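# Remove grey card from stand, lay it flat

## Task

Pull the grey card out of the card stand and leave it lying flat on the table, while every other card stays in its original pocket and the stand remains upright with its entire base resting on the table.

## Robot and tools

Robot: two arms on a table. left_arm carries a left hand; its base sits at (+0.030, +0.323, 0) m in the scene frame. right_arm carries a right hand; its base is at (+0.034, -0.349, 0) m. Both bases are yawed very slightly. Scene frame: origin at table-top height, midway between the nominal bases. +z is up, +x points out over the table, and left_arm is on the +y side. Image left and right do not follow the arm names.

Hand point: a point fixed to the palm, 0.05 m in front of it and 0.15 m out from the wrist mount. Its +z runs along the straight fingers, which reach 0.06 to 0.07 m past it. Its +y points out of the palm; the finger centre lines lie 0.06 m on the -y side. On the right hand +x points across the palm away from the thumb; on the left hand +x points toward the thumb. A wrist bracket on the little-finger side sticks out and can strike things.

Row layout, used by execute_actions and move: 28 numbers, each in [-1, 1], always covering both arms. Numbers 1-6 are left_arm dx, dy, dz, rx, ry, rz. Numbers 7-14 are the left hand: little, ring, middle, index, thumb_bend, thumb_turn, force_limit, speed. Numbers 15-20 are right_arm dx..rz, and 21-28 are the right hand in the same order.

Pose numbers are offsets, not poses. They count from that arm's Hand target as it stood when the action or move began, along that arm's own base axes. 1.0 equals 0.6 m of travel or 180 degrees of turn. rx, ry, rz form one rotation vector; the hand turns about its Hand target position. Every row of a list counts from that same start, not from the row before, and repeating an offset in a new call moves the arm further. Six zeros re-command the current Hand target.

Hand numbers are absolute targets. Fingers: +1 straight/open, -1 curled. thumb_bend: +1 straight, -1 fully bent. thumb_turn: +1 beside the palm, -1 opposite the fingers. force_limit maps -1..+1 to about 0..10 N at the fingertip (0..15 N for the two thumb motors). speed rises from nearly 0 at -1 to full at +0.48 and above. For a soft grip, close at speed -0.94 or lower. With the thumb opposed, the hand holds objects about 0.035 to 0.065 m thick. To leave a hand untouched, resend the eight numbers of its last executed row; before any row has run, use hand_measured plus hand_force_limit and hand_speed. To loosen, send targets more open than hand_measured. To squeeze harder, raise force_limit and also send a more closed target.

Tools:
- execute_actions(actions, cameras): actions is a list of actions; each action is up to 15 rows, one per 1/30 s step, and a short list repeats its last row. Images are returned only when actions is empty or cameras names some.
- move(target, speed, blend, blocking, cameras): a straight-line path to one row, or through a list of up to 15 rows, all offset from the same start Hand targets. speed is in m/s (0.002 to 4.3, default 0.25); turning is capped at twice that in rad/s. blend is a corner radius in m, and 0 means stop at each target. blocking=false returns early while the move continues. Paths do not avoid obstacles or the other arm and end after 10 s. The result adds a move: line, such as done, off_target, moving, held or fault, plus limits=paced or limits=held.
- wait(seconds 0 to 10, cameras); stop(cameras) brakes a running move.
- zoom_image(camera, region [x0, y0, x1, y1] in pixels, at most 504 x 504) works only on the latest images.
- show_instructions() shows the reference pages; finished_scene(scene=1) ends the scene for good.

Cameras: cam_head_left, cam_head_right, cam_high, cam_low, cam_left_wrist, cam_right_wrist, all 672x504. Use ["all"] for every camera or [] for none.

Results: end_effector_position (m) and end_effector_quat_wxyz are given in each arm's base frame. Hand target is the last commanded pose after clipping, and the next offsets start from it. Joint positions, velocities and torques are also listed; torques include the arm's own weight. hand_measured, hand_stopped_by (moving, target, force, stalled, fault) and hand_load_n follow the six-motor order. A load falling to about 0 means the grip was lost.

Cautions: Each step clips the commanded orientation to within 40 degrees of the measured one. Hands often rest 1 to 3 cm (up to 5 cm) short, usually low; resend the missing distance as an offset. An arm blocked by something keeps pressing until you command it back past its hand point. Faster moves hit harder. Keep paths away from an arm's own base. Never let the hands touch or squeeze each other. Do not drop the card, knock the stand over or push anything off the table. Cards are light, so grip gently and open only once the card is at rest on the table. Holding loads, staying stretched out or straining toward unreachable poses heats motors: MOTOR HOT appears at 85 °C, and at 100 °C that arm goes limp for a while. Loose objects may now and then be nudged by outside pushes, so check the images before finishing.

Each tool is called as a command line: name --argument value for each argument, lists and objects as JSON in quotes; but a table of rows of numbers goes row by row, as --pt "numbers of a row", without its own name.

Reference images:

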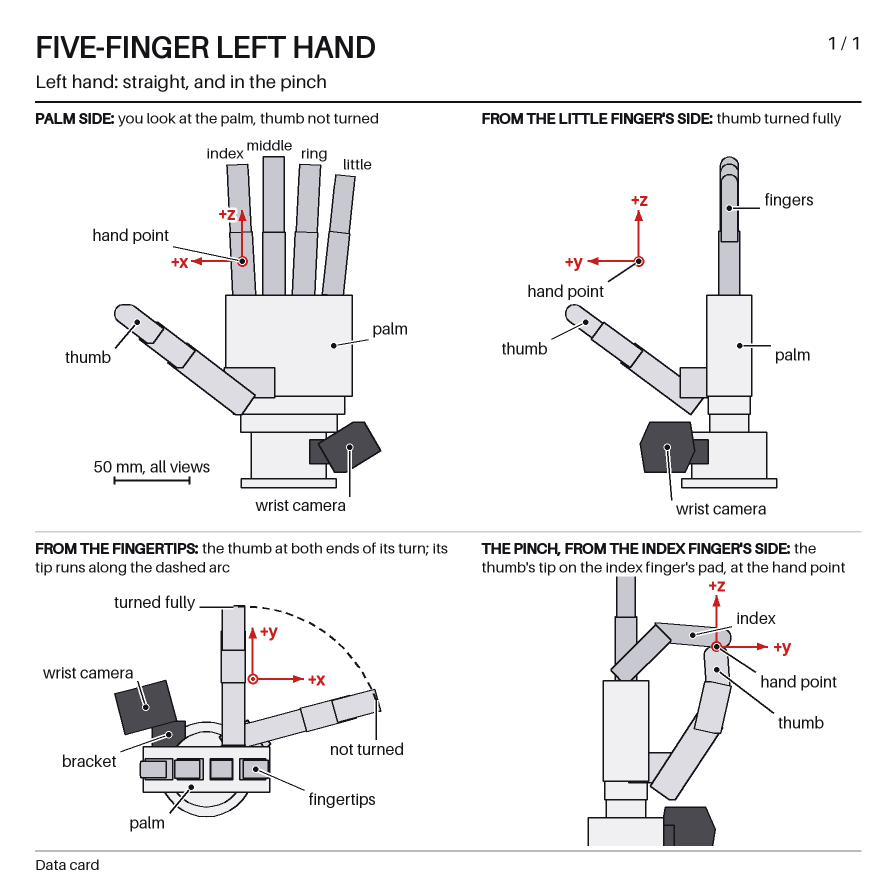

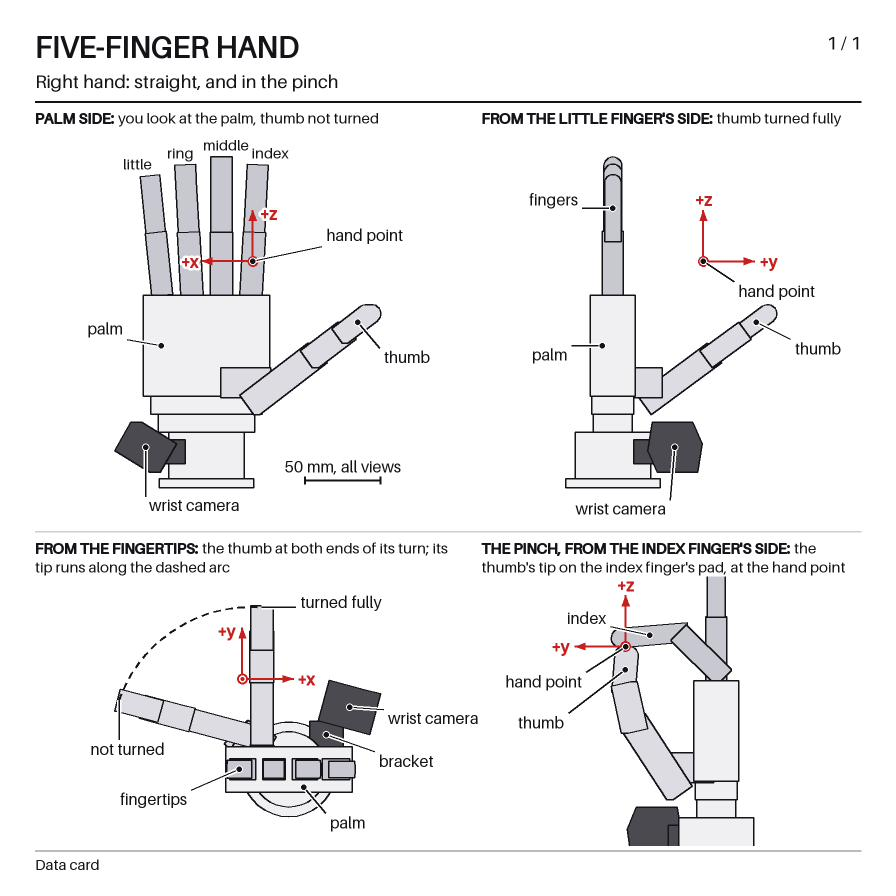

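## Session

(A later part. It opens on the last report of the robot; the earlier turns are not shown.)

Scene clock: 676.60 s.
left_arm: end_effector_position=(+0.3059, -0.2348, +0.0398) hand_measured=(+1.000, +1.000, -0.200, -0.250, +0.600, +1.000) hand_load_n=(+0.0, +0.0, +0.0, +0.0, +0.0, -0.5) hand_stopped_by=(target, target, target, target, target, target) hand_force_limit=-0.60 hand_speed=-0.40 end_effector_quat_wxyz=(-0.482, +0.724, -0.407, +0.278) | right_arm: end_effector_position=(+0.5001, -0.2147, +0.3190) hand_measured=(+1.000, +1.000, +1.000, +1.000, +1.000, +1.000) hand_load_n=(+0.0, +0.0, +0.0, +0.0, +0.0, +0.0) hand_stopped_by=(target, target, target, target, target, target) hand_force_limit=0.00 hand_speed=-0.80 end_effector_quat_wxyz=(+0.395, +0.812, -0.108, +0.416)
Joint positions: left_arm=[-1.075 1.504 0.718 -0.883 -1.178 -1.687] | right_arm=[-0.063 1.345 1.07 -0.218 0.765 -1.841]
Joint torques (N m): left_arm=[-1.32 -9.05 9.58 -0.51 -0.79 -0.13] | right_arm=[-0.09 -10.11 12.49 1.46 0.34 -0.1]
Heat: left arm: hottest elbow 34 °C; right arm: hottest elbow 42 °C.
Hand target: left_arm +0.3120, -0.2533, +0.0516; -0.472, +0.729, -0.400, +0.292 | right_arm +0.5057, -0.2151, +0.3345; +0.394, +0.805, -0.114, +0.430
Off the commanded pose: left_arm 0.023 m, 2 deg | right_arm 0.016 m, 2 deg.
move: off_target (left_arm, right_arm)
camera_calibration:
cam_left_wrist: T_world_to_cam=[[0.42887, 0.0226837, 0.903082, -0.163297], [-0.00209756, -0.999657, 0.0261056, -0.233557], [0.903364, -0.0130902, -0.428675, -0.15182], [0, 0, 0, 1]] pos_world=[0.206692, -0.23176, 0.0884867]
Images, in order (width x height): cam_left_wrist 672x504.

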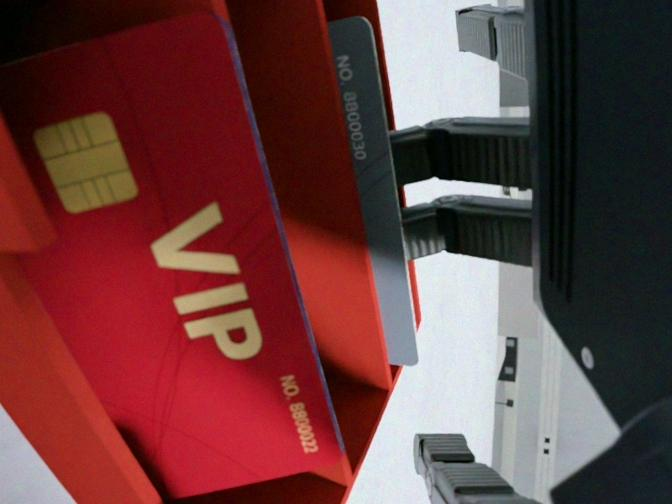

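move --target '[-0.0085, -0.0067, 0.001, 0, 0, 0, 1, 1, -0.20, -0.25, 0.6, 1, -0.6, -0.4, 0,0,0,0,0,0,1,1,1,1,1,1,0,-0.8]' --speed 0.03 --cameras '["cam_left_wrist"]'

Scene clock: 678.40 s.
left_arm: end_effector_position=(+0.3014, -0.2391, +0.0436) hand_measured=(+1.000, +1.000, -0.200, -0.250, +0.600, +1.000) hand_load_n=(+0.0, +0.0, +0.0, +0.0, +0.0, +0.0) hand_stopped_by=(target, target, target, target, target, target) hand_force_limit=-0.60 hand_speed=-0.40 end_effector_quat_wxyz=(-0.480, +0.725, -0.405, +0.281) | right_arm: end_effector_position=(+0.5001, -0.2147, +0.3190) hand_measured=(+1.000, +1.000, +1.000, +1.000, +1.000, +1.000) hand_load_n=(+0.0, +0.0, +0.0, +0.0, +0.0, +0.0) hand_stopped_by=(target, target, target, target, target, target) hand_force_limit=0.00 hand_speed=-0.80 end_effector_quat_wxyz=(+0.395, +0.812, -0.108, +0.416)
Joint positions: left_arm=[-1.094 1.504 0.73 -0.931 -1.176 -1.735] | right_arm=[-0.063 1.345 1.07 -0.218 0.765 -1.841]
Joint torques (N m): left_arm=[-1.38 -8.35 9.65 -0.53 -0.78 -0.13] | right_arm=[-0.03 -10.11 12.49 1.42 0.33 -0.09]
Heat: left arm: hottest elbow 34 °C; right arm: hottest elbow 42 °C.
Hand target: left_arm +0.3068, -0.2573, +0.0522; -0.472, +0.729, -0.400, +0.292 | right_arm +0.5057, -0.2151, +0.3345; +0.394, +0.805, -0.114, +0.430
Off the commanded pose: left_arm 0.021 m, 2 deg | right_arm 0.016 m, 2 deg.
move: off_target (left_arm, right_arm)
camera_calibration:
cam_left_wrist: T_world_to_cam=[[0.424956, 0.0297665, 0.904724, -0.161887], [-0.00209086, -0.999424, 0.0338643, -0.238231], [0.905212, -0.0162825, -0.424649, -0.147708], [0, 0, 0, 1]] pos_world=[0.202003, -0.23568, 0.0918064]
Images, in order (width x height): cam_left_wrist 672x504.

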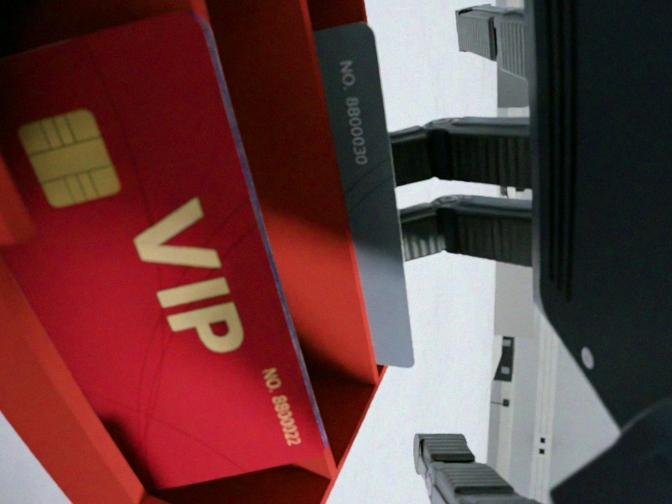

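move --target '[-0.004, -0.0015, 0.010, 0, 0, 0, 1, 1, -0.20, -0.25, 0.6, 1, -0.6, -0.4, 0,0,0,0,0,0,1,1,1,1,1,1,0,-0.8]' --speed 0.03 --cameras '["cam_left_wrist"]'

Scene clock: 679.63 s.
left_arm: end_effector_position=(+0.2990, -0.2392, +0.0461) hand_measured=(+1.000, +1.000, -0.200, -0.250, +0.600, +1.000) hand_load_n=(+0.0, +0.0, +0.0, +0.0, +0.0, +0.0) hand_stopped_by=(target, target, target, target, target, target) hand_force_limit=-0.60 hand_speed=-0.40 end_effector_quat_wxyz=(-0.483, +0.724, -0.407, +0.277) | right_arm: end_effector_position=(+0.5001, -0.2147, +0.3190) hand_measured=(+1.000, +1.000, +1.000, +1.000, +1.000, +1.000) hand_load_n=(+0.0, +0.0, +0.0, +0.0, +0.0, +0.0) hand_stopped_by=(target, target, target, target, target, target) hand_force_limit=0.00 hand_speed=-0.80 end_effector_quat_wxyz=(+0.395, +0.812, -0.108, +0.416)
Joint positions: left_arm=[-1.101 1.504 0.739 -0.967 -1.176 -1.754] | right_arm=[-0.063 1.345 1.07 -0.218 0.765 -1.841]
Joint torques (N m): left_arm=[-1.44 -9.05 9.68 -0.55 -0.78 -0.13] | right_arm=[-0.09 -9.76 12.45 1.4 0.35 -0.1]
Heat: left arm: hottest elbow 34 °C; right arm: hottest elbow 42 °C.
Hand target: left_arm +0.3045, -0.2581, +0.0581; -0.472, +0.729, -0.400, +0.292 | right_arm +0.5057, -0.2151, +0.3345; +0.394, +0.805, -0.114, +0.430
Off the commanded pose: left_arm 0.023 m, 2 deg | right_arm 0.016 m, 2 deg.
move: off_target (left_arm, right_arm)
camera_calibration:
cam_left_wrist: T_world_to_cam=[[0.428565, 0.0222588, 0.903237, -0.165982], [-0.00129504, -0.99968, 0.02525, -0.238313], [0.90351, -0.011991, -0.4284, -0.14274], [0, 0, 0, 1]] pos_world=[0.199793, -0.236254, 0.0947882]
Images, in order (width x height): cam_left_wrist 672x504.

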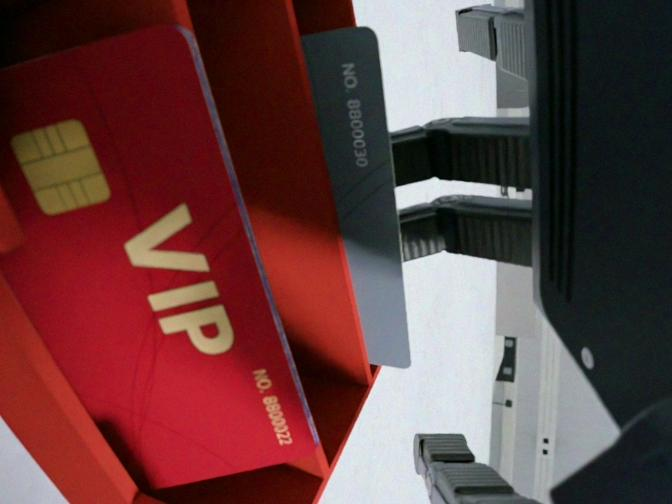

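move --target '[-0.0035, -0.001, 0.012, 0, 0, 0, 1, 1, -0.20, -0.25, 0.6, 1, -0.6, -0.4, 0,0,0,0,0,0,1,1,1,1,1,1,0,-0.8]' --speed 0.03 --cameras '["cam_left_wrist"]'

Scene clock: 680.83 s.
left_arm: end_effector_position=(+0.2967, -0.2390, +0.0489) hand_measured=(+1.000, +1.000, -0.200, -0.250, +0.600, +1.000) hand_load_n=(+0.0, +0.0, +0.5, +0.0, +0.0, +0.0) hand_stopped_by=(target, target, target, target, target, target) hand_force_limit=-0.60 hand_speed=-0.40 end_effector_quat_wxyz=(-0.486, +0.722, -0.410, +0.273) | right_arm: end_effector_position=(+0.5001, -0.2147, +0.3190) hand_measured=(+1.000, +1.000, +1.000, +1.000, +1.000, +1.000) hand_load_n=(+0.0, +0.0, +0.0, +0.0, +0.0, +0.0) hand_stopped_by=(target, target, target, target, target, target) hand_force_limit=0.00 hand_speed=-0.80 end_effector_quat_wxyz=(+0.395, +0.812, -0.108, +0.416)
Joint positions: left_arm=[-1.107 1.504 0.748 -1.004 -1.175 -1.77] | right_arm=[-0.063 1.345 1.07 -0.218 0.765 -1.841]
Joint torques (N m): left_arm=[-1.44 -9.99 9.7 -0.72 -0.77 -0.13] | right_arm=[0.09 -9.99 12.48 1.37 0.34 -0.1]
Heat: left arm: hottest elbow 34 °C; right arm: hottest elbow 42 °C.
Hand target: left_arm +0.3023, -0.2588, +0.0653; -0.472, +0.729, -0.400, +0.292 | right_arm +0.5057, -0.2151, +0.3345; +0.394, +0.805, -0.114, +0.430
Off the commanded pose: left_arm 0.026 m, 3 deg | right_arm 0.016 m, 2 deg.
move: off_target (left_arm, right_arm)
camera_calibration:
cam_left_wrist: T_world_to_cam=[[0.433418, 0.0119562, 0.901114, -0.17135], [-0.00121835, -0.999903, 0.0138529, -0.23762], [0.901192, -0.00710198, -0.433362, -0.137376], [0, 0, 0, 1]] pos_world=[0.197779, -0.236524, 0.0981642]
Images, in order (width x height): cam_left_wrist 672x504.

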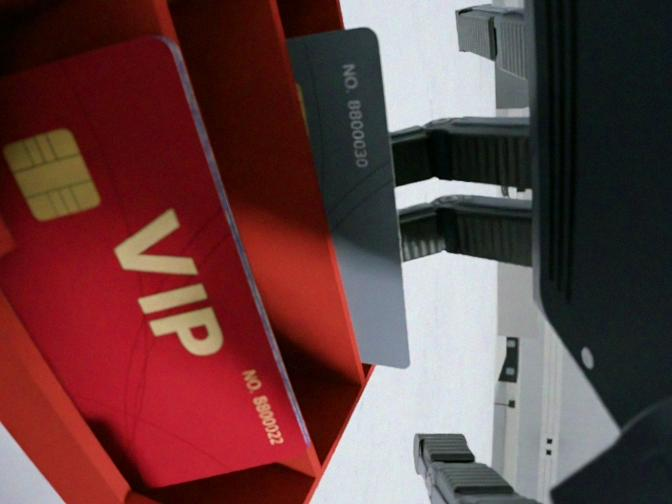

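move --target '[-0.0035, -0.001, 0.010, 0, 0, 0, 1, 1, -0.20, -0.25, 0.6, 1, -0.6, -0.4, 0,0,0,0,0,0,1,1,1,1,1,1,0,-0.8]' --speed 0.03 --cameras '["cam_left_wrist"]'

Scene clock: 682.10 s.
left_arm: end_effector_position=(+0.2947, -0.2398, +0.0550) hand_measured=(+1.000, +1.000, -0.200, -0.250, +0.600, +1.000) hand_load_n=(-0.5, +0.0, +0.0, +0.5, +0.0, +0.0) hand_stopped_by=(target, target, target, target, target, target) hand_force_limit=-0.60 hand_speed=-0.40 end_effector_quat_wxyz=(-0.486, +0.722, -0.410, +0.273) | right_arm: end_effector_position=(+0.5001, -0.2147, +0.3190) hand_measured=(+1.000, +1.000, +1.000, +1.000, +1.000, +1.000) hand_load_n=(+0.0, +0.0, +0.0, +0.0, +0.0, +0.0) hand_stopped_by=(target, target, target, target, target, target) hand_force_limit=0.00 hand_speed=-0.80 end_effector_quat_wxyz=(+0.395, +0.812, -0.108, +0.416)
Joint positions: left_arm=[-1.113 1.493 0.756 -1.037 -1.174 -1.787] | right_arm=[-0.063 1.345 1.07 -0.218 0.765 -1.841]
Joint torques (N m): left_arm=[-1.49 -9.88 9.84 -0.66 -0.77 -0.12] | right_arm=[-0.03 -9.93 12.51 1.44 0.35 -0.09]
Heat: left arm: hottest elbow 34 °C; right arm: hottest elbow 42 °C.
Hand target: left_arm +0.3002, -0.2594, +0.0713; -0.472, +0.729, -0.400, +0.292 | right_arm +0.5057, -0.2151, +0.3345; +0.394, +0.805, -0.114, +0.430
Off the commanded pose: left_arm 0.026 m, 3 deg | right_arm 0.016 m, 2 deg.
move: off_target (left_arm, right_arm)
camera_calibration:
cam_left_wrist: T_world_to_cam=[[0.433137, 0.0123637, 0.901243, -0.175654], [-0.00131622, -0.999896, 0.0143497, -0.238537], [0.901327, -0.0074016, -0.433076, -0.13315], [0, 0, 0, 1]] pos_world=[0.195779, -0.237326, 0.104066]
Images, in order (width x height): cam_left_wrist 672x504.

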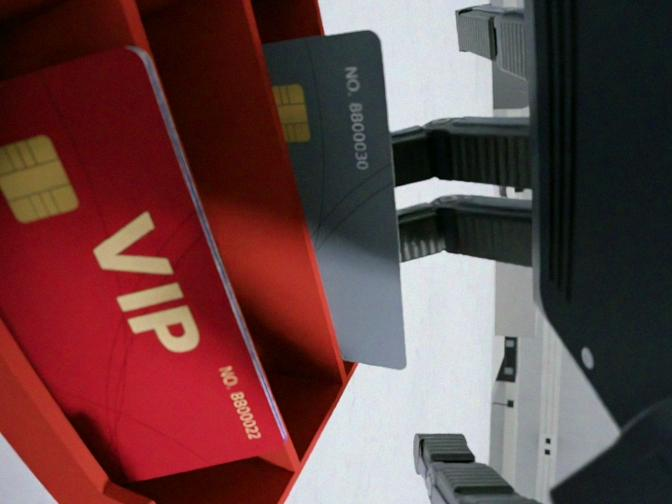

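move --target '[-0.003, -0.001, 0.010, 0, 0, 0, 1, 1, -0.20, -0.25, 0.6, 1, -0.6, -0.4, 0,0,0,0,0,0,1,1,1,1,1,1,0,-0.8]' --speed 0.03 --cameras '["cam_left_wrist"]'

Scene clock: 683.30 s.
left_arm: end_effector_position=(+0.2932, -0.2405, +0.0608) hand_measured=(+1.000, +1.000, -0.200, -0.250, +0.600, +1.000) hand_load_n=(+0.0, +0.0, +0.0, +0.0, +0.0, +0.0) hand_stopped_by=(target, target, target, target, target, target) hand_force_limit=-0.60 hand_speed=-0.40 end_effector_quat_wxyz=(-0.486, +0.722, -0.410, +0.273) | right_arm: end_effector_position=(+0.5001, -0.2147, +0.3190) hand_measured=(+1.000, +1.000, +1.000, +1.000, +1.000, +1.000) hand_load_n=(+0.0, +0.0, +0.0, +0.5, +0.0, +0.0) hand_stopped_by=(target, target, target, target, target, target) hand_force_limit=0.00 hand_speed=-0.80 end_effector_quat_wxyz=(+0.395, +0.812, -0.108, +0.416)
Joint positions: left_arm=[-1.119 1.483 0.765 -1.068 -1.173 -1.8] | right_arm=[-0.063 1.345 1.07 -0.218 0.765 -1.841]
Joint torques (N m): left_arm=[-1.44 -9.82 9.95 -0.72 -0.76 -0.12] | right_arm=[-0.09 -10.17 12.48 1.39 0.35 -0.1]
Heat: left arm: hottest elbow 34 °C; right arm: hottest elbow 42 °C.
Hand target: left_arm +0.2984, -0.2600, +0.0774; -0.472, +0.729, -0.400, +0.292 | right_arm +0.5057, -0.2151, +0.3345; +0.394, +0.805, -0.114, +0.430
Off the commanded pose: left_arm 0.026 m, 3 deg | right_arm 0.016 m, 2 deg.
move: off_target (left_arm, right_arm)
camera_calibration:
cam_left_wrist: T_world_to_cam=[[0.432935, 0.0120034, 0.901345, -0.180328], [-0.00129546, -0.999902, 0.0139382, -0.239283], [0.901424, -0.00720196, -0.432877, -0.129151], [0, 0, 0, 1]] pos_world=[0.19418, -0.238025, 0.109967]
Images, in order (width x height): cam_left_wrist 672x504.

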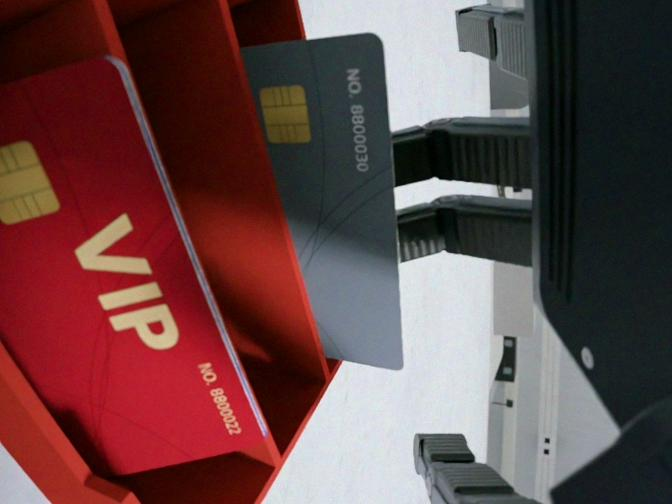

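Excellent. One more small raise.

move --target '[-0.0012, -0.0005, 0.0045, 0, 0, 0, 1, 1, -0.20, -0.25, 0.6, 1, -0.6, -0.4, 0,0,0,0,0,0,1,1,1,1,1,1,0,-0.8]' --speed 0.03 --cameras '["cam_left_wrist"]'

Scene clock: 684.57 s.
left_arm: end_effector_position=(+0.2924, -0.2406, +0.0632) hand_measured=(+1.000, +1.000, -0.200, -0.250, +0.600, +1.000) hand_load_n=(+0.0, +0.0, +0.0, +0.0, +0.0, -0.5) hand_stopped_by=(target, target, target, target, target, target) hand_force_limit=-0.60 hand_speed=-0.40 end_effector_quat_wxyz=(-0.486, +0.722, -0.410, +0.273) | right_arm: end_effector_position=(+0.5001, -0.2147, +0.3190) hand_measured=(+1.000, +1.000, +1.000, +1.000, +1.000, +1.000) hand_load_n=(+0.0, +0.0, +0.0, +0.0, +0.0, +0.0) hand_stopped_by=(target, target, target, target, target, target) hand_force_limit=0.00 hand_speed=-0.80 end_effector_quat_wxyz=(+0.395, +0.812, -0.108, +0.416)
Joint positions: left_arm=[-1.121 1.479 0.769 -1.082 -1.173 -1.806] | right_arm=[-0.063 1.345 1.07 -0.218 0.765 -1.841]
Joint torques (N m): left_arm=[-1.44 -9.88 9.99 -0.69 -0.76 -0.14] | right_arm=[-0.09 -10.23 12.51 1.39 0.34 -0.1]
Heat: left arm: hottest elbow 34 °C; right arm: hottest elbow 42 °C.
Hand target: left_arm +0.2977, -0.2603, +0.0801; -0.472, +0.729, -0.400, +0.292 | right_arm +0.5057, -0.2151, +0.3345; +0.394, +0.805, -0.114, +0.430
Off the commanded pose: left_arm 0.026 m, 3 deg | right_arm 0.016 m, 2 deg.
move: off_target (left_arm, right_arm)
camera_calibration:
cam_left_wrist: T_world_to_cam=[[0.433134, 0.0113255, 0.901258, -0.182375], [-0.00113595, -0.999913, 0.0131111, -0.239455], [0.901329, -0.00670266, -0.433084, -0.127322], [0, 0, 0, 1]] pos_world=[0.193479, -0.238222, 0.112366]
Images, in order (width x height): cam_left_wrist 672x504.

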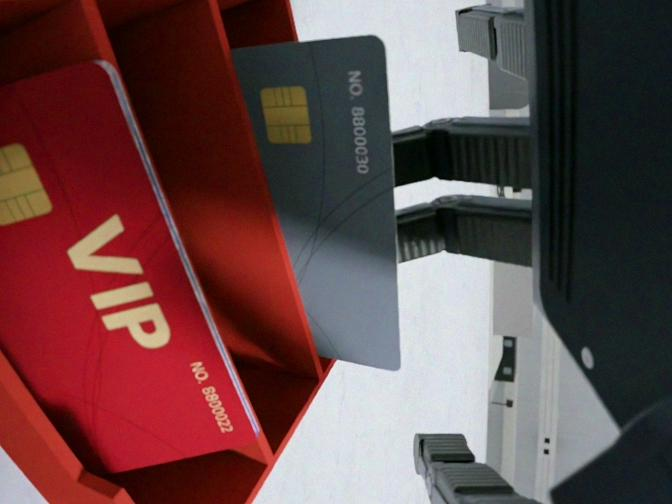

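execute_actions --actions '[[[0,0,0,0,0,0, 1, 1, -0.20, -0.25, 0.6, 0, -0.6, -0.4, 0,0,0,0,0,0,1,1,1,1,1,1,0,-0.8]]]' --cameras '["cam_left_wrist"]'

Scene clock: 686.73 s.
left_arm: end_effector_position=(+0.2942, -0.2450, +0.0676) hand_measured=(+1.000, +1.000, -0.200, -0.250, +0.600, +0.000) hand_load_n=(+0.0, +0.0, +0.0, +0.5, +0.0, +0.0) hand_stopped_by=(target, target, target, target, target, target) hand_force_limit=-0.60 hand_speed=-0.40 end_effector_quat_wxyz=(-0.482, +0.725, -0.405, +0.280) | right_arm: end_effector_position=(+0.5001, -0.2147, +0.3190) hand_measured=(+1.000, +1.000, +1.000, +1.000, +1.000, +1.000) hand_load_n=(+0.0, +0.0, +0.0, +0.0, +0.0, +0.0) hand_stopped_by=(target, target, target, target, target, target) hand_force_limit=0.00 hand_speed=-0.80 end_effector_quat_wxyz=(+0.395, +0.812, -0.108, +0.416)
Joint positions: left_arm=[-1.122 1.474 0.777 -1.082 -1.173 -1.813] | right_arm=[-0.063 1.345 1.07 -0.218 0.765 -1.841]
Joint torques (N m): left_arm=[-1.32 -9.47 9.32 -0.69 -0.77 -0.07] | right_arm=[-0.09 -10.11 12.45 1.37 0.34 -0.1]
Heat: left arm: hottest elbow 34 °C; right arm: hottest elbow 42 °C.
Hand target: left_arm +0.2977, -0.2603, +0.0801; -0.472, +0.729, -0.400, +0.292 | right_arm +0.5057, -0.2151, +0.3345; +0.394, +0.805, -0.114, +0.430
Off the commanded pose: left_arm 0.020 m, 2 deg | right_arm 0.016 m, 2 deg.
camera_calibration:
cam_left_wrist: T_world_to_cam=[[0.424962, 0.0277208, 0.904787, -0.180859], [0.0000262002, -0.999531, 0.0306113, -0.245298], [0.905211, -0.0129849, -0.424763, -0.130288], [0, 0, 0, 1]] pos_world=[0.194803, -0.241861, 0.115806]
Images, in order (width x height): cam_left_wrist 672x504.

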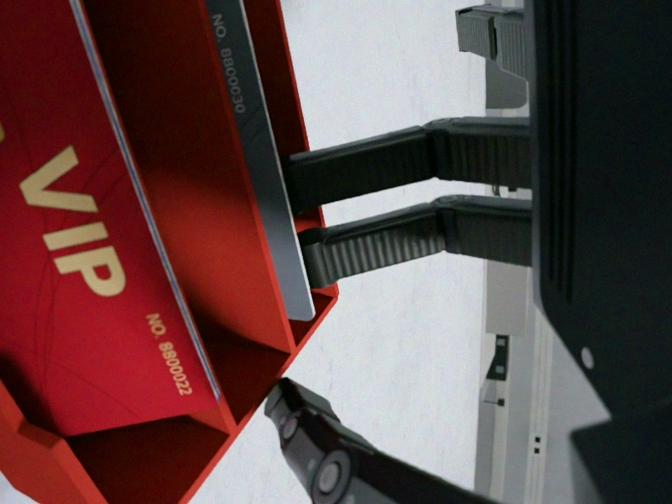

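execute_actions --actions '[[[0,0,0,0,0,0, 1, 1, -0.20, -0.25, 0.6, 1, -0.6, -0.6, 0,0,0,0,0,0,1,1,1,1,1,1,0,-0.8]]]' --cameras '[]'

Scene clock: 689.27 s.
left_arm: end_effector_position=(+0.2942, -0.2450, +0.0676) hand_measured=(+1.000, +1.000, -0.200, -0.250, +0.600, +1.000) hand_load_n=(-0.5, +0.0, +0.0, +0.0, +0.0, +0.0) hand_stopped_by=(target, target, target, target, target, target) hand_force_limit=-0.60 hand_speed=-0.60 end_effector_quat_wxyz=(-0.482, +0.725, -0.405, +0.280) | right_arm: end_effector_position=(+0.5001, -0.2147, +0.3190) hand_measured=(+1.000, +1.000, +1.000, +1.000, +1.000, +1.000) hand_load_n=(+0.0, +0.0, +0.0, +0.0, +0.0, +0.0) hand_stopped_by=(target, target, target, target, target, target) hand_force_limit=0.00 hand_speed=-0.80 end_effector_quat_wxyz=(+0.395, +0.812, -0.108, +0.416)
Joint positions: left_arm=[-1.122 1.474 0.777 -1.082 -1.173 -1.813] | right_arm=[-0.063 1.345 1.07 -0.218 0.765 -1.841]
Joint torques (N m): left_arm=[-1.38 -9.35 9.46 -0.69 -0.78 -0.08] | right_arm=[-0.21 -9.99 12.52 1.44 0.33 -0.09]
Heat: left arm: hottest elbow 35 °C; right arm: hottest elbow 42 °C.
Hand target: left_arm +0.2977, -0.2603, +0.0801; -0.472, +0.729, -0.400, +0.292 | right_arm +0.5057, -0.2151, +0.3345; +0.394, +0.805, -0.114, +0.430
Off the commanded pose: left_arm 0.020 m, 2 deg | right_arm 0.016 m, 2 deg.
No camera images: "cameras" was empty.

move --pt "-0.0110 0.0375 -0.0230 0 0 0 1 1 -0.20 -0.25 0.6 1 -0.6 -0.6 0 0 0 0 0 0 1 1 1 1 1 1 0 -0.8" --pt "-0.0087 0.0532 -0.0798 0 0 0 1 1 -0.20 -0.25 0.6 1 -0.6 -0.6 0 0 0 0 0 0 1 1 1 1 1 1 0 -0.8" --speed 0.05 --cameras '["cam_left_wrist"]'

Scene clock: 692.33 s.
left_arm: end_effector_position=(+0.2912, -0.2339, +0.0380) hand_measured=(+1.000, +1.000, -0.200, -0.250, +0.600, +1.000) hand_load_n=(+0.0, +0.0, -0.5, +0.0, +0.0, +0.0) hand_stopped_by=(target, target, target, target, target, target) hand_force_limit=-0.60 hand_speed=-0.60 end_effector_quat_wxyz=(-0.467, +0.731, -0.399, +0.298) | right_arm: end_effector_position=(+0.5001, -0.2147, +0.3190) hand_measured=(+1.000, +1.000, +1.000, +1.000, +1.000, +1.000) hand_load_n=(+0.0, +0.0, +0.0, +0.0, +0.0, +0.0) hand_stopped_by=(target, target, target, target, target, target) hand_force_limit=0.00 hand_speed=-0.80 end_effector_quat_wxyz=(+0.395, +0.812, -0.108, +0.416)
Joint positions: left_arm=[-1.113 1.474 0.673 -0.876 -1.173 -1.755] | right_arm=[-0.063 1.345 1.07 -0.218 0.765 -1.841]
Joint torques (N m): left_arm=[0.15 -7.47 5.31 0.46 -0.98 0.02] | right_arm=[-0.21 -9.99 12.48 1.39 0.34 -0.09]
Heat: left arm: hottest elbow 34 °C; right arm: hottest elbow 42 °C.
Hand target: left_arm +0.2925, -0.2284, +0.0323; -0.472, +0.729, -0.400, +0.292 | right_arm +0.5057, -0.2151, +0.3345; +0.394, +0.805, -0.114, +0.430
Off the commanded pose: left_arm 0.008 m, 1 deg | right_arm 0.016 m, 2 deg.
move: off_target (right_arm)
camera_calibration:
cam_left_wrist: T_world_to_cam=[[0.408874, 0.0638331, 0.910356, -0.140158], [-0.013849, -0.997002, 0.0761287, -0.230412], [0.912486, -0.0437346, -0.406764, -0.150066], [0, 0, 0, 1]] pos_world=[0.191049, -0.227338, 0.0840934]
Images, in order (width x height): cam_left_wrist 672x504.

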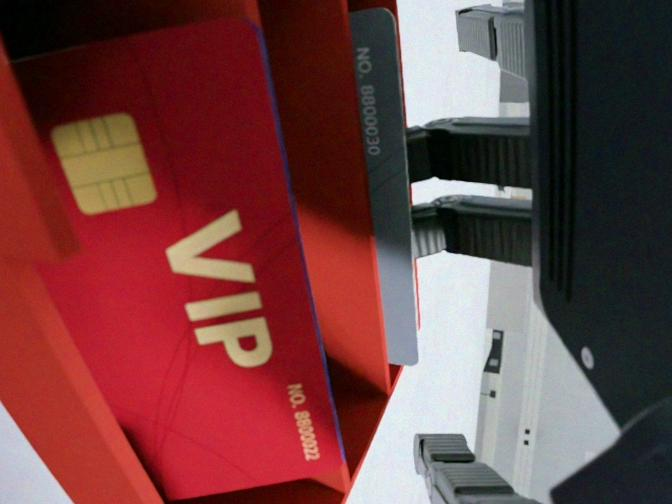

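move --pt "0.005 -0.015 0.0115 0 0 0 1 1 -0.20 -0.25 0.6 1 -0.6 -0.6 0 0 0 0 0 0 1 1 1 1 1 1 0 -0.8" --pt "0.007 -0.029 0.0215 0 0 0 1 1 -0.20 -0.25 0.6 1 -0.6 -0.6 0 0 0 0 0 0 1 1 1 1 1 1 0 -0.8" --speed 0.03 --cameras '["cam_left_wrist"]'

Scene clock: 694.27 s.
left_arm: end_effector_position=(+0.2899, -0.2306, +0.0383) hand_measured=(+1.000, +1.000, -0.200, -0.250, +0.600, +1.000) hand_load_n=(+0.0, +0.0, +0.0, +0.0, +0.0, +0.0) hand_stopped_by=(target, target, target, target, target, target) hand_force_limit=-0.60 hand_speed=-0.60 end_effector_quat_wxyz=(-0.477, +0.725, -0.406, +0.284) | right_arm: end_effector_position=(+0.5001, -0.2147, +0.3190) hand_measured=(+1.000, +1.000, +1.000, +1.000, +1.000, +1.000) hand_load_n=(+0.0, +0.0, +0.5, +0.0, +0.0, +0.5) hand_stopped_by=(target, target, target, target, target, target) hand_force_limit=0.00 hand_speed=-0.80 end_effector_quat_wxyz=(+0.395, +0.812, -0.108, +0.416)
Joint positions: left_arm=[-1.113 1.485 0.689 -0.929 -1.173 -1.765] | right_arm=[-0.063 1.345 1.07 -0.218 0.765 -1.841]
Joint torques (N m): left_arm=[-0.85 -7.59 9.37 -0.61 -0.87 -0.15] | right_arm=[-0.15 -9.99 12.48 1.39 0.35 -0.1]
Heat: left arm: hottest elbow 34 °C; right arm: hottest elbow 42 °C.
Hand target: left_arm +0.2967, -0.2458, +0.0451; -0.472, +0.729, -0.400, +0.292 | right_arm +0.5057, -0.2151, +0.3345; +0.394, +0.805, -0.114, +0.430
Off the commanded pose: left_arm 0.018 m, 1 deg | right_arm 0.016 m, 2 deg.
move: off_target (left_arm, right_arm)
camera_calibration:
cam_left_wrist: T_world_to_cam=[[0.423761, 0.0330216, 0.905172, -0.151349], [-0.00918056, -0.999127, 0.0407471, -0.227702], [0.905728, -0.025577, -0.423088, -0.141723], [0, 0, 0, 1]] pos_world=[0.190407, -0.22613, 0.0863136]
Images, in order (width x height): cam_left_wrist 672x504.

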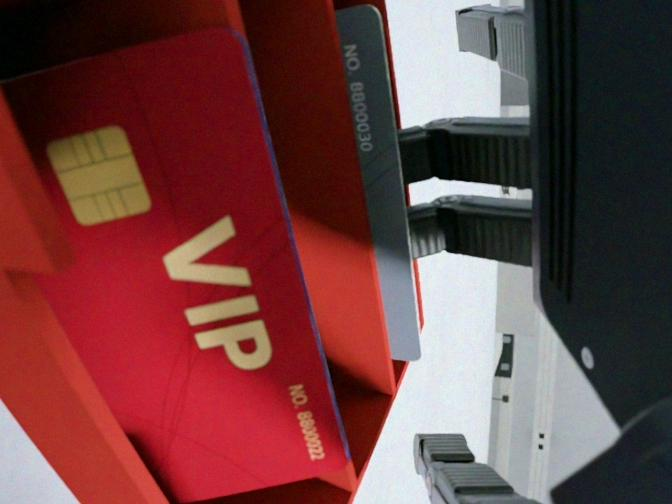

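move --target '[-0.0135, -0.0105, 0.002, 0, 0, 0, 1, 1, -0.20, -0.25, 0.6, 1, -0.6, -0.6, 0,0,0,0,0,0,1,1,1,1,1,1,0,-0.8]' --speed 0.03 --cameras '["cam_left_wrist"]'

Scene clock: 695.80 s.
left_arm: end_effector_position=(+0.2842, -0.2347, +0.0401) hand_measured=(+1.000, +1.000, -0.200, -0.250, +0.600, +1.000) hand_load_n=(+0.0, +0.0, +0.0, +0.0, +0.0, -0.5) hand_stopped_by=(target, target, target, target, target, target) hand_force_limit=-0.60 hand_speed=-0.60 end_effector_quat_wxyz=(-0.479, +0.726, -0.404, +0.283) | right_arm: end_effector_position=(+0.5001, -0.2147, +0.3190) hand_measured=(+1.000, +1.000, +1.000, +1.000, +1.000, +1.000) hand_load_n=(+0.0, +0.0, +0.0, +0.0, +0.0, +0.0) hand_stopped_by=(target, target, target, target, target, target) hand_force_limit=0.00 hand_speed=-0.80 end_effector_quat_wxyz=(+0.395, +0.812, -0.108, +0.416)
Joint positions: left_arm=[-1.136 1.502 0.709 -1.004 -1.17 -1.842] | right_arm=[-0.063 1.345 1.07 -0.218 0.765 -1.841]
Joint torques (N m): left_arm=[-1.38 -7.71 9.28 -0.7 -0.77 -0.12] | right_arm=[-0.09 -10.11 12.48 1.4 0.34 -0.1]
Heat: left arm: hottest elbow 35 °C; right arm: hottest elbow 42 °C.
Hand target: left_arm +0.2886, -0.2520, +0.0463; -0.472, +0.729, -0.400, +0.292 | right_arm +0.5057, -0.2151, +0.3345; +0.394, +0.805, -0.114, +0.430
Off the commanded pose: left_arm 0.019 m, 1 deg | right_arm 0.016 m, 2 deg.
move: off_target (left_arm, right_arm)
camera_calibration:
cam_left_wrist: T_world_to_cam=[[0.421622, 0.03494, 0.906098, -0.149475], [-0.00265869, -0.999205, 0.0397674, -0.233819], [0.906768, -0.0191758, -0.421194, -0.134888], [0, 0, 0, 1]] pos_world=[0.184713, -0.230997, 0.0879233]
Images, in order (width x height): cam_left_wrist 672x504.

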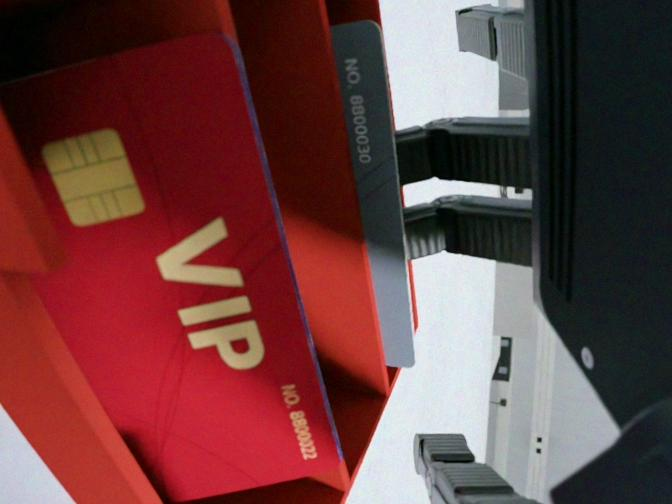

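move --target '[-0.0045, -0.002, 0.010, 0, 0, 0, 1, 1, -0.20, -0.25, 0.6, 1, -0.6, -0.6, 0,0,0,0,0,0,1,1,1,1,1,1,0,-0.8]' --speed 0.03 --cameras '["cam_left_wrist"]'

Scene clock: 697.07 s.
left_arm: end_effector_position=(+0.2815, -0.2354, +0.0432) hand_measured=(+1.000, +1.000, -0.200, -0.250, +0.600, +1.000) hand_load_n=(+0.0, +0.0, +0.0, +0.0, +0.0, +0.0) hand_stopped_by=(target, target, target, target, target, target) hand_force_limit=-0.60 hand_speed=-0.60 end_effector_quat_wxyz=(-0.481, +0.725, -0.405, +0.281) | right_arm: end_effector_position=(+0.5001, -0.2147, +0.3190) hand_measured=(+1.000, +1.000, +1.000, +1.000, +1.000, +1.000) hand_load_n=(+0.0, +0.0, +0.0, +0.0, -0.5, +0.0) hand_stopped_by=(target, target, target, target, target, target) hand_force_limit=0.00 hand_speed=-0.80 end_effector_quat_wxyz=(+0.395, +0.812, -0.108, +0.416)
Joint positions: left_arm=[-1.145 1.502 0.719 -1.043 -1.168 -1.865] | right_arm=[-0.063 1.345 1.07 -0.218 0.765 -1.841]
Joint torques (N m): left_arm=[-1.38 -8.35 9.32 -0.75 -0.75 -0.12] | right_arm=[-0.15 -10.05 12.45 1.32 0.33 -0.09]
Heat: left arm: hottest elbow 35 °C; right arm: hottest elbow 42 °C.
Hand target: left_arm +0.2859, -0.2534, +0.0523; -0.472, +0.729, -0.400, +0.292 | right_arm +0.5057, -0.2151, +0.3345; +0.394, +0.805, -0.114, +0.430
Off the commanded pose: left_arm 0.020 m, 2 deg | right_arm 0.016 m, 2 deg.
move: off_target (left_arm, right_arm)
camera_calibration:
cam_left_wrist: T_world_to_cam=[[0.424539, 0.0281903, 0.904971, -0.153402], [-0.00214335, -0.999481, 0.0321399, -0.234399], [0.905407, -0.0155843, -0.424258, -0.129755], [0, 0, 0, 1]] pos_world=[0.182104, -0.231975, 0.0913085]
Images, in order (width x height): cam_left_wrist 672x504.

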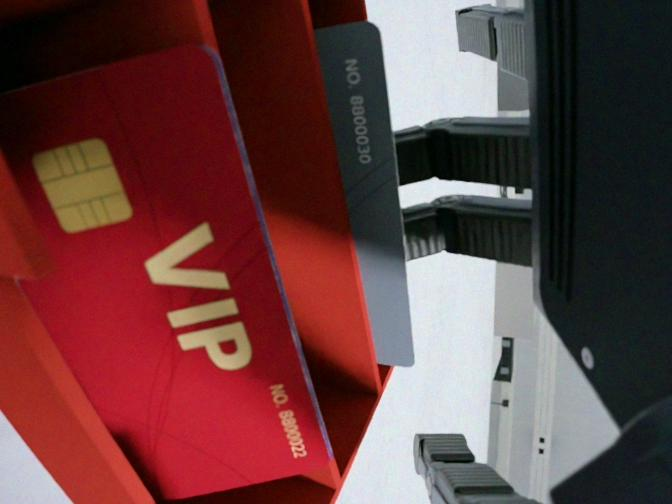

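move --pt "-0.0035 -0.0015 0.010 0 0 0 1 1 -0.20 -0.25 0.6 1 -0.6 -0.6 0 0 0 0 0 0 1 1 1 1 1 1 0 -0.8" --pt "-0.0065 -0.0025 0.020 0 0 0 1 1 -0.20 -0.25 0.6 1 -0.6 -0.6 0 0 0 0 0 0 1 1 1 1 1 1 0 -0.8" --speed 0.03 --blend 0.005 --cameras '["cam_left_wrist"]'

Scene clock: 698.40 s.
left_arm: end_effector_position=(+0.2775, -0.2356, +0.0493) hand_measured=(+1.000, +1.000, -0.200, -0.250, +0.600, +1.000) hand_load_n=(+0.0, +0.0, +0.0, +0.5, +0.0, -0.5) hand_stopped_by=(target, target, target, target, target, target) hand_force_limit=-0.60 hand_speed=-0.60 end_effector_quat_wxyz=(-0.486, +0.722, -0.409, +0.275) | right_arm: end_effector_position=(+0.5001, -0.2147, +0.3190) hand_measured=(+1.000, +1.000, +1.000, +1.000, +1.000, +1.000) hand_load_n=(+0.0, +0.0, +0.0, +0.0, +0.0, +0.0) hand_stopped_by=(target, target, target, target, target, target) hand_force_limit=0.00 hand_speed=-0.80 end_effector_quat_wxyz=(+0.395, +0.812, -0.108, +0.416)
Joint positions: left_arm=[-1.157 1.5 0.736 -1.108 -1.165 -1.895] | right_arm=[-0.063 1.345 1.07 -0.218 0.765 -1.841]
Joint torques (N m): left_arm=[-1.44 -9.64 9.39 -0.85 -0.74 -0.14] | right_arm=[-0.09 -9.99 12.45 1.42 0.35 -0.1]
Heat: left arm: hottest elbow 35 °C; right arm: hottest elbow 42 °C.
Hand target: left_arm +0.2820, -0.2549, +0.0644; -0.472, +0.729, -0.400, +0.292 | right_arm +0.5057, -0.2151, +0.3345; +0.394, +0.805, -0.114, +0.430
Off the commanded pose: left_arm 0.025 m, 3 deg | right_arm 0.016 m, 2 deg.
move: off_target (left_arm, right_arm); blend cut to 0.0031 m at target 1
camera_calibration:
cam_left_wrist: T_world_to_cam=[[0.430644, 0.0130541, 0.902428, -0.162378], [-0.00187028, -0.99988, 0.0153563, -0.234177], [0.90252, -0.00830087, -0.430568, -0.12066], [0, 0, 0, 1]] pos_world=[0.178387, -0.233031, 0.0981783]
Images, in order (width x height): cam_left_wrist 672x504.

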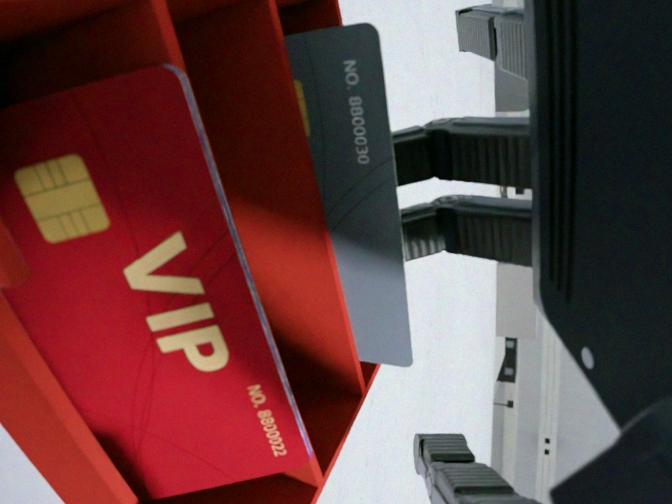

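move --pt "-0.003 -0.001 0.010 0 0 0 1 1 -0.20 -0.25 0.6 1 -0.6 -0.6 0 0 0 0 0 0 1 1 1 1 1 1 0 -0.8" --pt "-0.0055 -0.002 0.020 0 0 0 1 1 -0.20 -0.25 0.6 1 -0.6 -0.6 0 0 0 0 0 0 1 1 1 1 1 1 0 -0.8" --speed 0.03 --blend 0.003 --cameras '["cam_left_wrist"]'

Scene clock: 699.87 s.
left_arm: end_effector_position=(+0.2744, -0.2370, +0.0610) hand_measured=(+1.000, +1.000, -0.200, -0.250, +0.600, +1.000) hand_load_n=(+0.0, +0.0, +0.5, +0.0, +0.0, +0.0) hand_stopped_by=(target, target, target, target, target, target) hand_force_limit=-0.60 hand_speed=-0.60 end_effector_quat_wxyz=(-0.486, +0.722, -0.409, +0.275) | right_arm: end_effector_position=(+0.5001, -0.2147, +0.3190) hand_measured=(+1.000, +1.000, +1.000, +1.000, +1.000, +1.000) hand_load_n=(+0.0, +0.0, +0.0, +0.0, +0.0, +0.0) hand_stopped_by=(target, target, target, target, target, target) hand_force_limit=0.00 hand_speed=-0.80 end_effector_quat_wxyz=(+0.395, +0.812, -0.108, +0.416)
Joint positions: left_arm=[-1.168 1.479 0.753 -1.168 -1.162 -1.921] | right_arm=[-0.063 1.345 1.07 -0.218 0.765 -1.841]
Joint torques (N m): left_arm=[-1.44 -9.47 9.66 -0.87 -0.73 -0.12] | right_arm=[-0.03 -9.93 12.45 1.42 0.34 -0.09]
Heat: left arm: hottest elbow 35 °C; right arm: hottest elbow 42 °C.
Hand target: left_arm +0.2787, -0.2560, +0.0763; -0.472, +0.729, -0.400, +0.292 | right_arm +0.5057, -0.2151, +0.3345; +0.394, +0.805, -0.114, +0.430
Off the commanded pose: left_arm 0.025 m, 3 deg | right_arm 0.016 m, 2 deg.
move: off_target (left_arm, right_arm)
camera_calibration:
cam_left_wrist: T_world_to_cam=[[0.430158, 0.0134161, 0.902654, -0.171484], [-0.00181279, -0.999875, 0.015725, -0.235812], [0.902752, -0.00840058, -0.43008, -0.113044], [0, 0, 0, 1]] pos_world=[0.175388, -0.234432, 0.109881]
Images, in order (width x height): cam_left_wrist 672x504.

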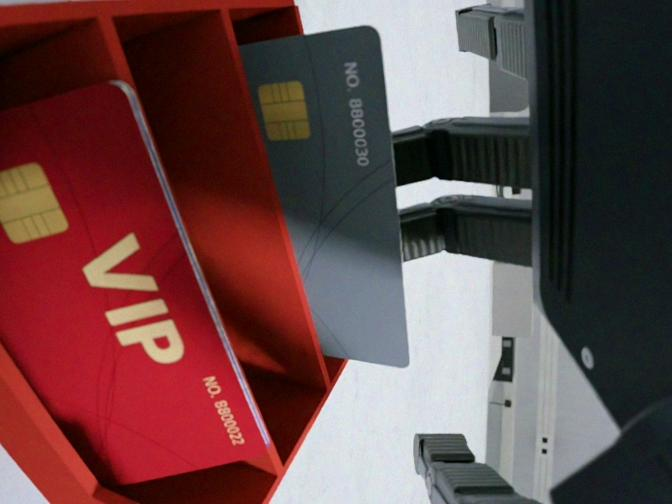

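move --pt "-0.001 -0.0005 0.004 0 0 0 1 1 -0.20 -0.25 0.6 1 -0.6 -0.6 0 0 0 0 0 0 1 1 1 1 1 1 0 -0.8" --speed 0.03 --cameras '[]'

move --pt "-0.003 0.006 -0.005 0 0 0 1 1 -0.20 -0.25 0.6 1 -0.6 -0.9 0 0 0 0 0 0 1 1 1 1 1 1 0 -0.8" --speed 0.03 --cameras '["cam_left_wrist"]'

Scene clock: 700.97 s.
left_arm: end_effector_position=(+0.2733, -0.2358, +0.0620) hand_measured=(+1.000, +1.000, -0.200, -0.250, +0.600, +1.000) hand_load_n=(+0.0, +0.0, +0.0, +0.0, +0.0, -0.5) hand_stopped_by=(target, target, target, target, target, target) hand_force_limit=-0.60 hand_speed=-0.60 end_effector_quat_wxyz=(-0.487, +0.721, -0.410, +0.273) | right_arm: end_effector_position=(+0.5001, -0.2147, +0.3190) hand_measured=(+1.000, +1.000, +1.000, +1.000, +1.000, +1.000) hand_load_n=(+0.0, +0.0, +0.0, +0.0, +0.0, +0.0) hand_stopped_by=(target, target, target, target, target, target) hand_force_limit=0.00 hand_speed=-0.80 end_effector_quat_wxyz=(+0.395, +0.812, -0.108, +0.416)
Joint positions: left_arm=[-1.17 1.477 0.753 -1.18 -1.162 -1.927] | right_arm=[-0.063 1.345 1.07 -0.218 0.765 -1.841]
Joint torques (N m): left_arm=[-1.44 -9.52 9.96 -0.88 -0.72 -0.12] | right_arm=[-0.03 -9.99 12.46 1.44 0.33 -0.09]
Heat: left arm: hottest elbow 34 °C; right arm: hottest elbow 42 °C.
Hand target: left_arm +0.2781, -0.2562, +0.0786; -0.472, +0.729, -0.400, +0.292 | right_arm +0.5057, -0.2151, +0.3345; +0.394, +0.805, -0.114, +0.430
Off the commanded pose: left_arm 0.027 m, 3 deg | right_arm 0.016 m, 2 deg.
move: off_target (left_arm, right_arm)
No camera images: "cameras" was empty.

Scene clock: 701.67 s.
left_arm: end_effector_position=(+0.2733, -0.2363, +0.0629) hand_measured=(+1.000, +1.000, -0.200, -0.250, +0.600, +1.000) hand_load_n=(+0.0, +0.0, +0.0, +0.0, +0.0, -0.5) hand_stopped_by=(target, target, target, target, target, target) hand_force_limit=-0.60 hand_speed=-0.90 end_effector_quat_wxyz=(-0.486, +0.722, -0.409, +0.275) | right_arm: end_effector_position=(+0.5001, -0.2147, +0.3190) hand_measured=(+1.000, +1.000, +1.000, +1.000, +1.000, +1.000) hand_load_n=(+0.0, +0.0, +0.0, +0.0, +0.0, +0.0) hand_stopped_by=(target, target, target, target, target, target) hand_force_limit=0.00 hand_speed=-0.80 end_effector_quat_wxyz=(+0.395, +0.812, -0.108, +0.416)
Joint positions: left_arm=[-1.17 1.474 0.753 -1.18 -1.161 -1.929] | right_arm=[-0.063 1.345 1.07 -0.218 0.765 -1.841]
Joint torques (N m): left_arm=[-1.44 -9.47 8.87 -0.59 -0.73 -0.14] | right_arm=[-0.03 -9.93 12.45 1.42 0.35 -0.09]
Heat: left arm: hottest elbow 34 °C; right arm: hottest elbow 42 °C.
Hand target: left_arm +0.2763, -0.2527, +0.0757; -0.472, +0.729, -0.400, +0.292 | right_arm +0.5057, -0.2151, +0.3345; +0.394, +0.805, -0.114, +0.430
Off the commanded pose: left_arm 0.021 m, 3 deg | right_arm 0.016 m, 2 deg.
move: off_target (left_arm, right_arm)
camera_calibration:
cam_left_wrist: T_world_to_cam=[[0.429832, 0.01395, 0.902801, -0.172438], [-0.00140782, -0.999869, 0.0161201, -0.235255], [0.902908, -0.00819992, -0.429756, -0.111197], [0, 0, 0, 1]] pos_world=[0.174189, -0.233731, 0.111682]
Images, in order (width x height): cam_left_wrist 672x504.

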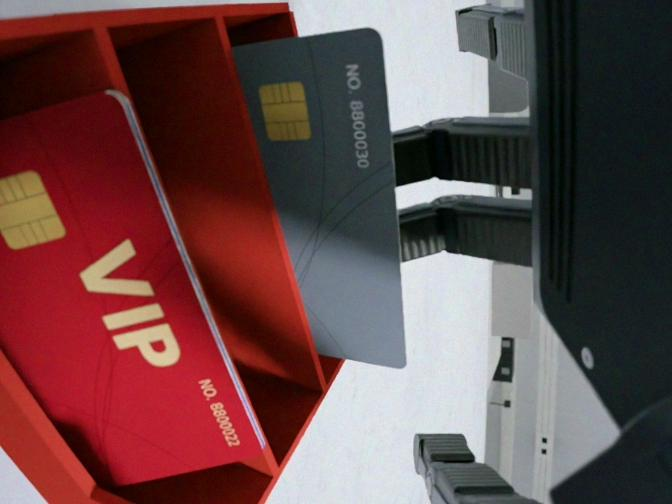

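execute_actions --actions '[[[0,0,0,0,0,0, 1, 1, -0.20, -0.25, 0.6, 0.5, -0.6, -0.8, 0,0,0,0,0,0,1,1,1,1,1,1,0,-0.8]]]' --cameras '["cam_left_wrist"]'

Scene clock: 703.43 s.
left_arm: end_effector_position=(+0.2733, -0.2364, +0.0630) hand_measured=(+1.000, +1.000, -0.200, -0.250, +0.600, +0.500) hand_load_n=(+0.0, +0.0, +0.5, +0.0, +0.0, +0.0) hand_stopped_by=(target, target, target, target, target, target) hand_force_limit=-0.60 hand_speed=-0.80 end_effector_quat_wxyz=(-0.486, +0.722, -0.408, +0.275) | right_arm: end_effector_position=(+0.5001, -0.2147, +0.3190) hand_measured=(+1.000, +1.000, +1.000, +1.000, +1.000, +1.000) hand_load_n=(+0.0, +0.0, +0.0, +0.0, +0.0, +0.0) hand_stopped_by=(target, target, target, target, target, target) hand_force_limit=0.00 hand_speed=-0.80 end_effector_quat_wxyz=(+0.395, +0.812, -0.108, +0.416)
Joint positions: left_arm=[-1.17 1.474 0.753 -1.18 -1.161 -1.93] | right_arm=[-0.063 1.345 1.07 -0.218 0.765 -1.841]
Joint torques (N m): left_arm=[-1.38 -9.47 8.85 -0.58 -0.73 -0.13] | right_arm=[-0.03 -9.99 12.48 1.44 0.34 -0.1]
Heat: left arm: hottest elbow 34 °C; right arm: hottest elbow 42 °C.
Hand target: left_arm +0.2763, -0.2527, +0.0757; -0.472, +0.729, -0.400, +0.292 | right_arm +0.5057, -0.2151, +0.3345; +0.394, +0.805, -0.114, +0.430
Off the commanded pose: left_arm 0.021 m, 3 deg | right_arm 0.016 m, 2 deg.
camera_calibration:
cam_left_wrist: T_world_to_cam=[[0.429303, 0.0149786, 0.903036, -0.172134], [-0.000974573, -0.999854, 0.0170478, -0.235531], [0.90316, -0.00819875, -0.429226, -0.111301], [0, 0, 0, 1]] pos_world=[0.174191, -0.233831, 0.111685]
Images, in order (width x height): cam_left_wrist 672x504.

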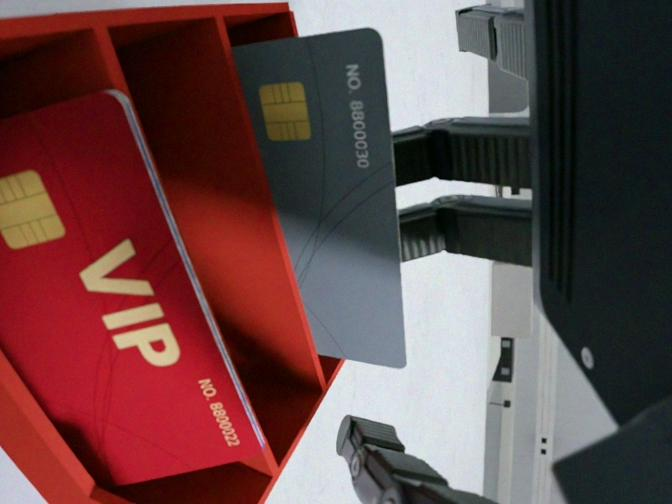

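execute_actions --actions '[[[0,0,0,0,0,0, 1, 1, -0.20, -0.25, 0.6, 0.1, -0.6, -0.85, 0,0,0,0,0,0,1,1,1,1,1,1,0,-0.8]]]' --cameras '["cam_left_wrist"]'

Scene clock: 705.23 s.
left_arm: end_effector_position=(+0.2734, -0.2368, +0.0638) hand_measured=(+1.000, +1.000, -0.200, -0.250, +0.600, +0.100) hand_load_n=(+0.0, +0.0, +0.0, +0.0, +0.0, +0.0) hand_stopped_by=(target, target, target, target, target, target) hand_force_limit=-0.60 hand_speed=-0.85 end_effector_quat_wxyz=(-0.485, +0.723, -0.407, +0.277) | right_arm: end_effector_position=(+0.5001, -0.2147, +0.3190) hand_measured=(+1.000, +1.000, +1.000, +1.000, +1.000, +1.000) hand_load_n=(+0.0, +0.0, +0.0, +0.0, -0.5, +0.0) hand_stopped_by=(target, target, target, target, target, target) hand_force_limit=0.00 hand_speed=-0.80 end_effector_quat_wxyz=(+0.395, +0.812, -0.108, +0.416)
Joint positions: left_arm=[-1.171 1.472 0.753 -1.18 -1.161 -1.933] | right_arm=[-0.063 1.345 1.07 -0.218 0.765 -1.841]
Joint torques (N m): left_arm=[-1.44 -9.35 8.87 -0.59 -0.73 -0.1] | right_arm=[-0.21 -10.05 12.42 1.44 0.34 -0.11]
Heat: left arm: hottest elbow 34 °C; right arm: hottest elbow 42 °C.
Hand target: left_arm +0.2763, -0.2527, +0.0757; -0.472, +0.729, -0.400, +0.292 | right_arm +0.5057, -0.2151, +0.3345; +0.394, +0.805, -0.114, +0.430
Off the commanded pose: left_arm 0.020 m, 2 deg | right_arm 0.016 m, 2 deg.
camera_calibration:
cam_left_wrist: T_world_to_cam=[[0.427033, 0.0197073, 0.904021, -0.171203], [-0.0000786654, -0.999762, 0.0218316, -0.236419], [0.904236, -0.00939393, -0.42693, -0.111814], [0, 0, 0, 1]] pos_world=[0.174197, -0.234039, 0.112196]
Images, in order (width x height): cam_left_wrist 672x504.

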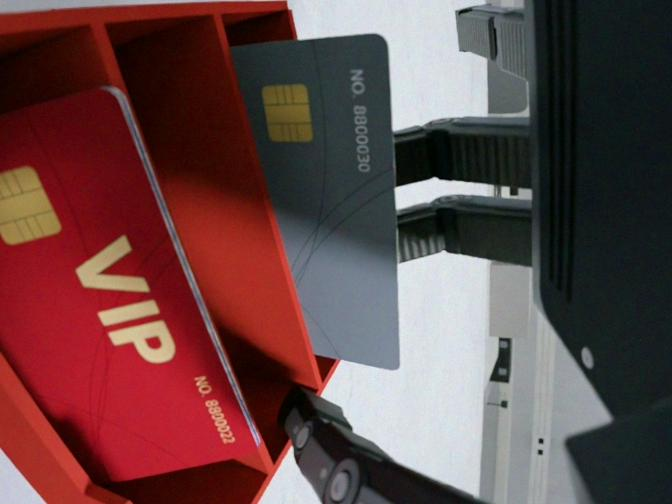

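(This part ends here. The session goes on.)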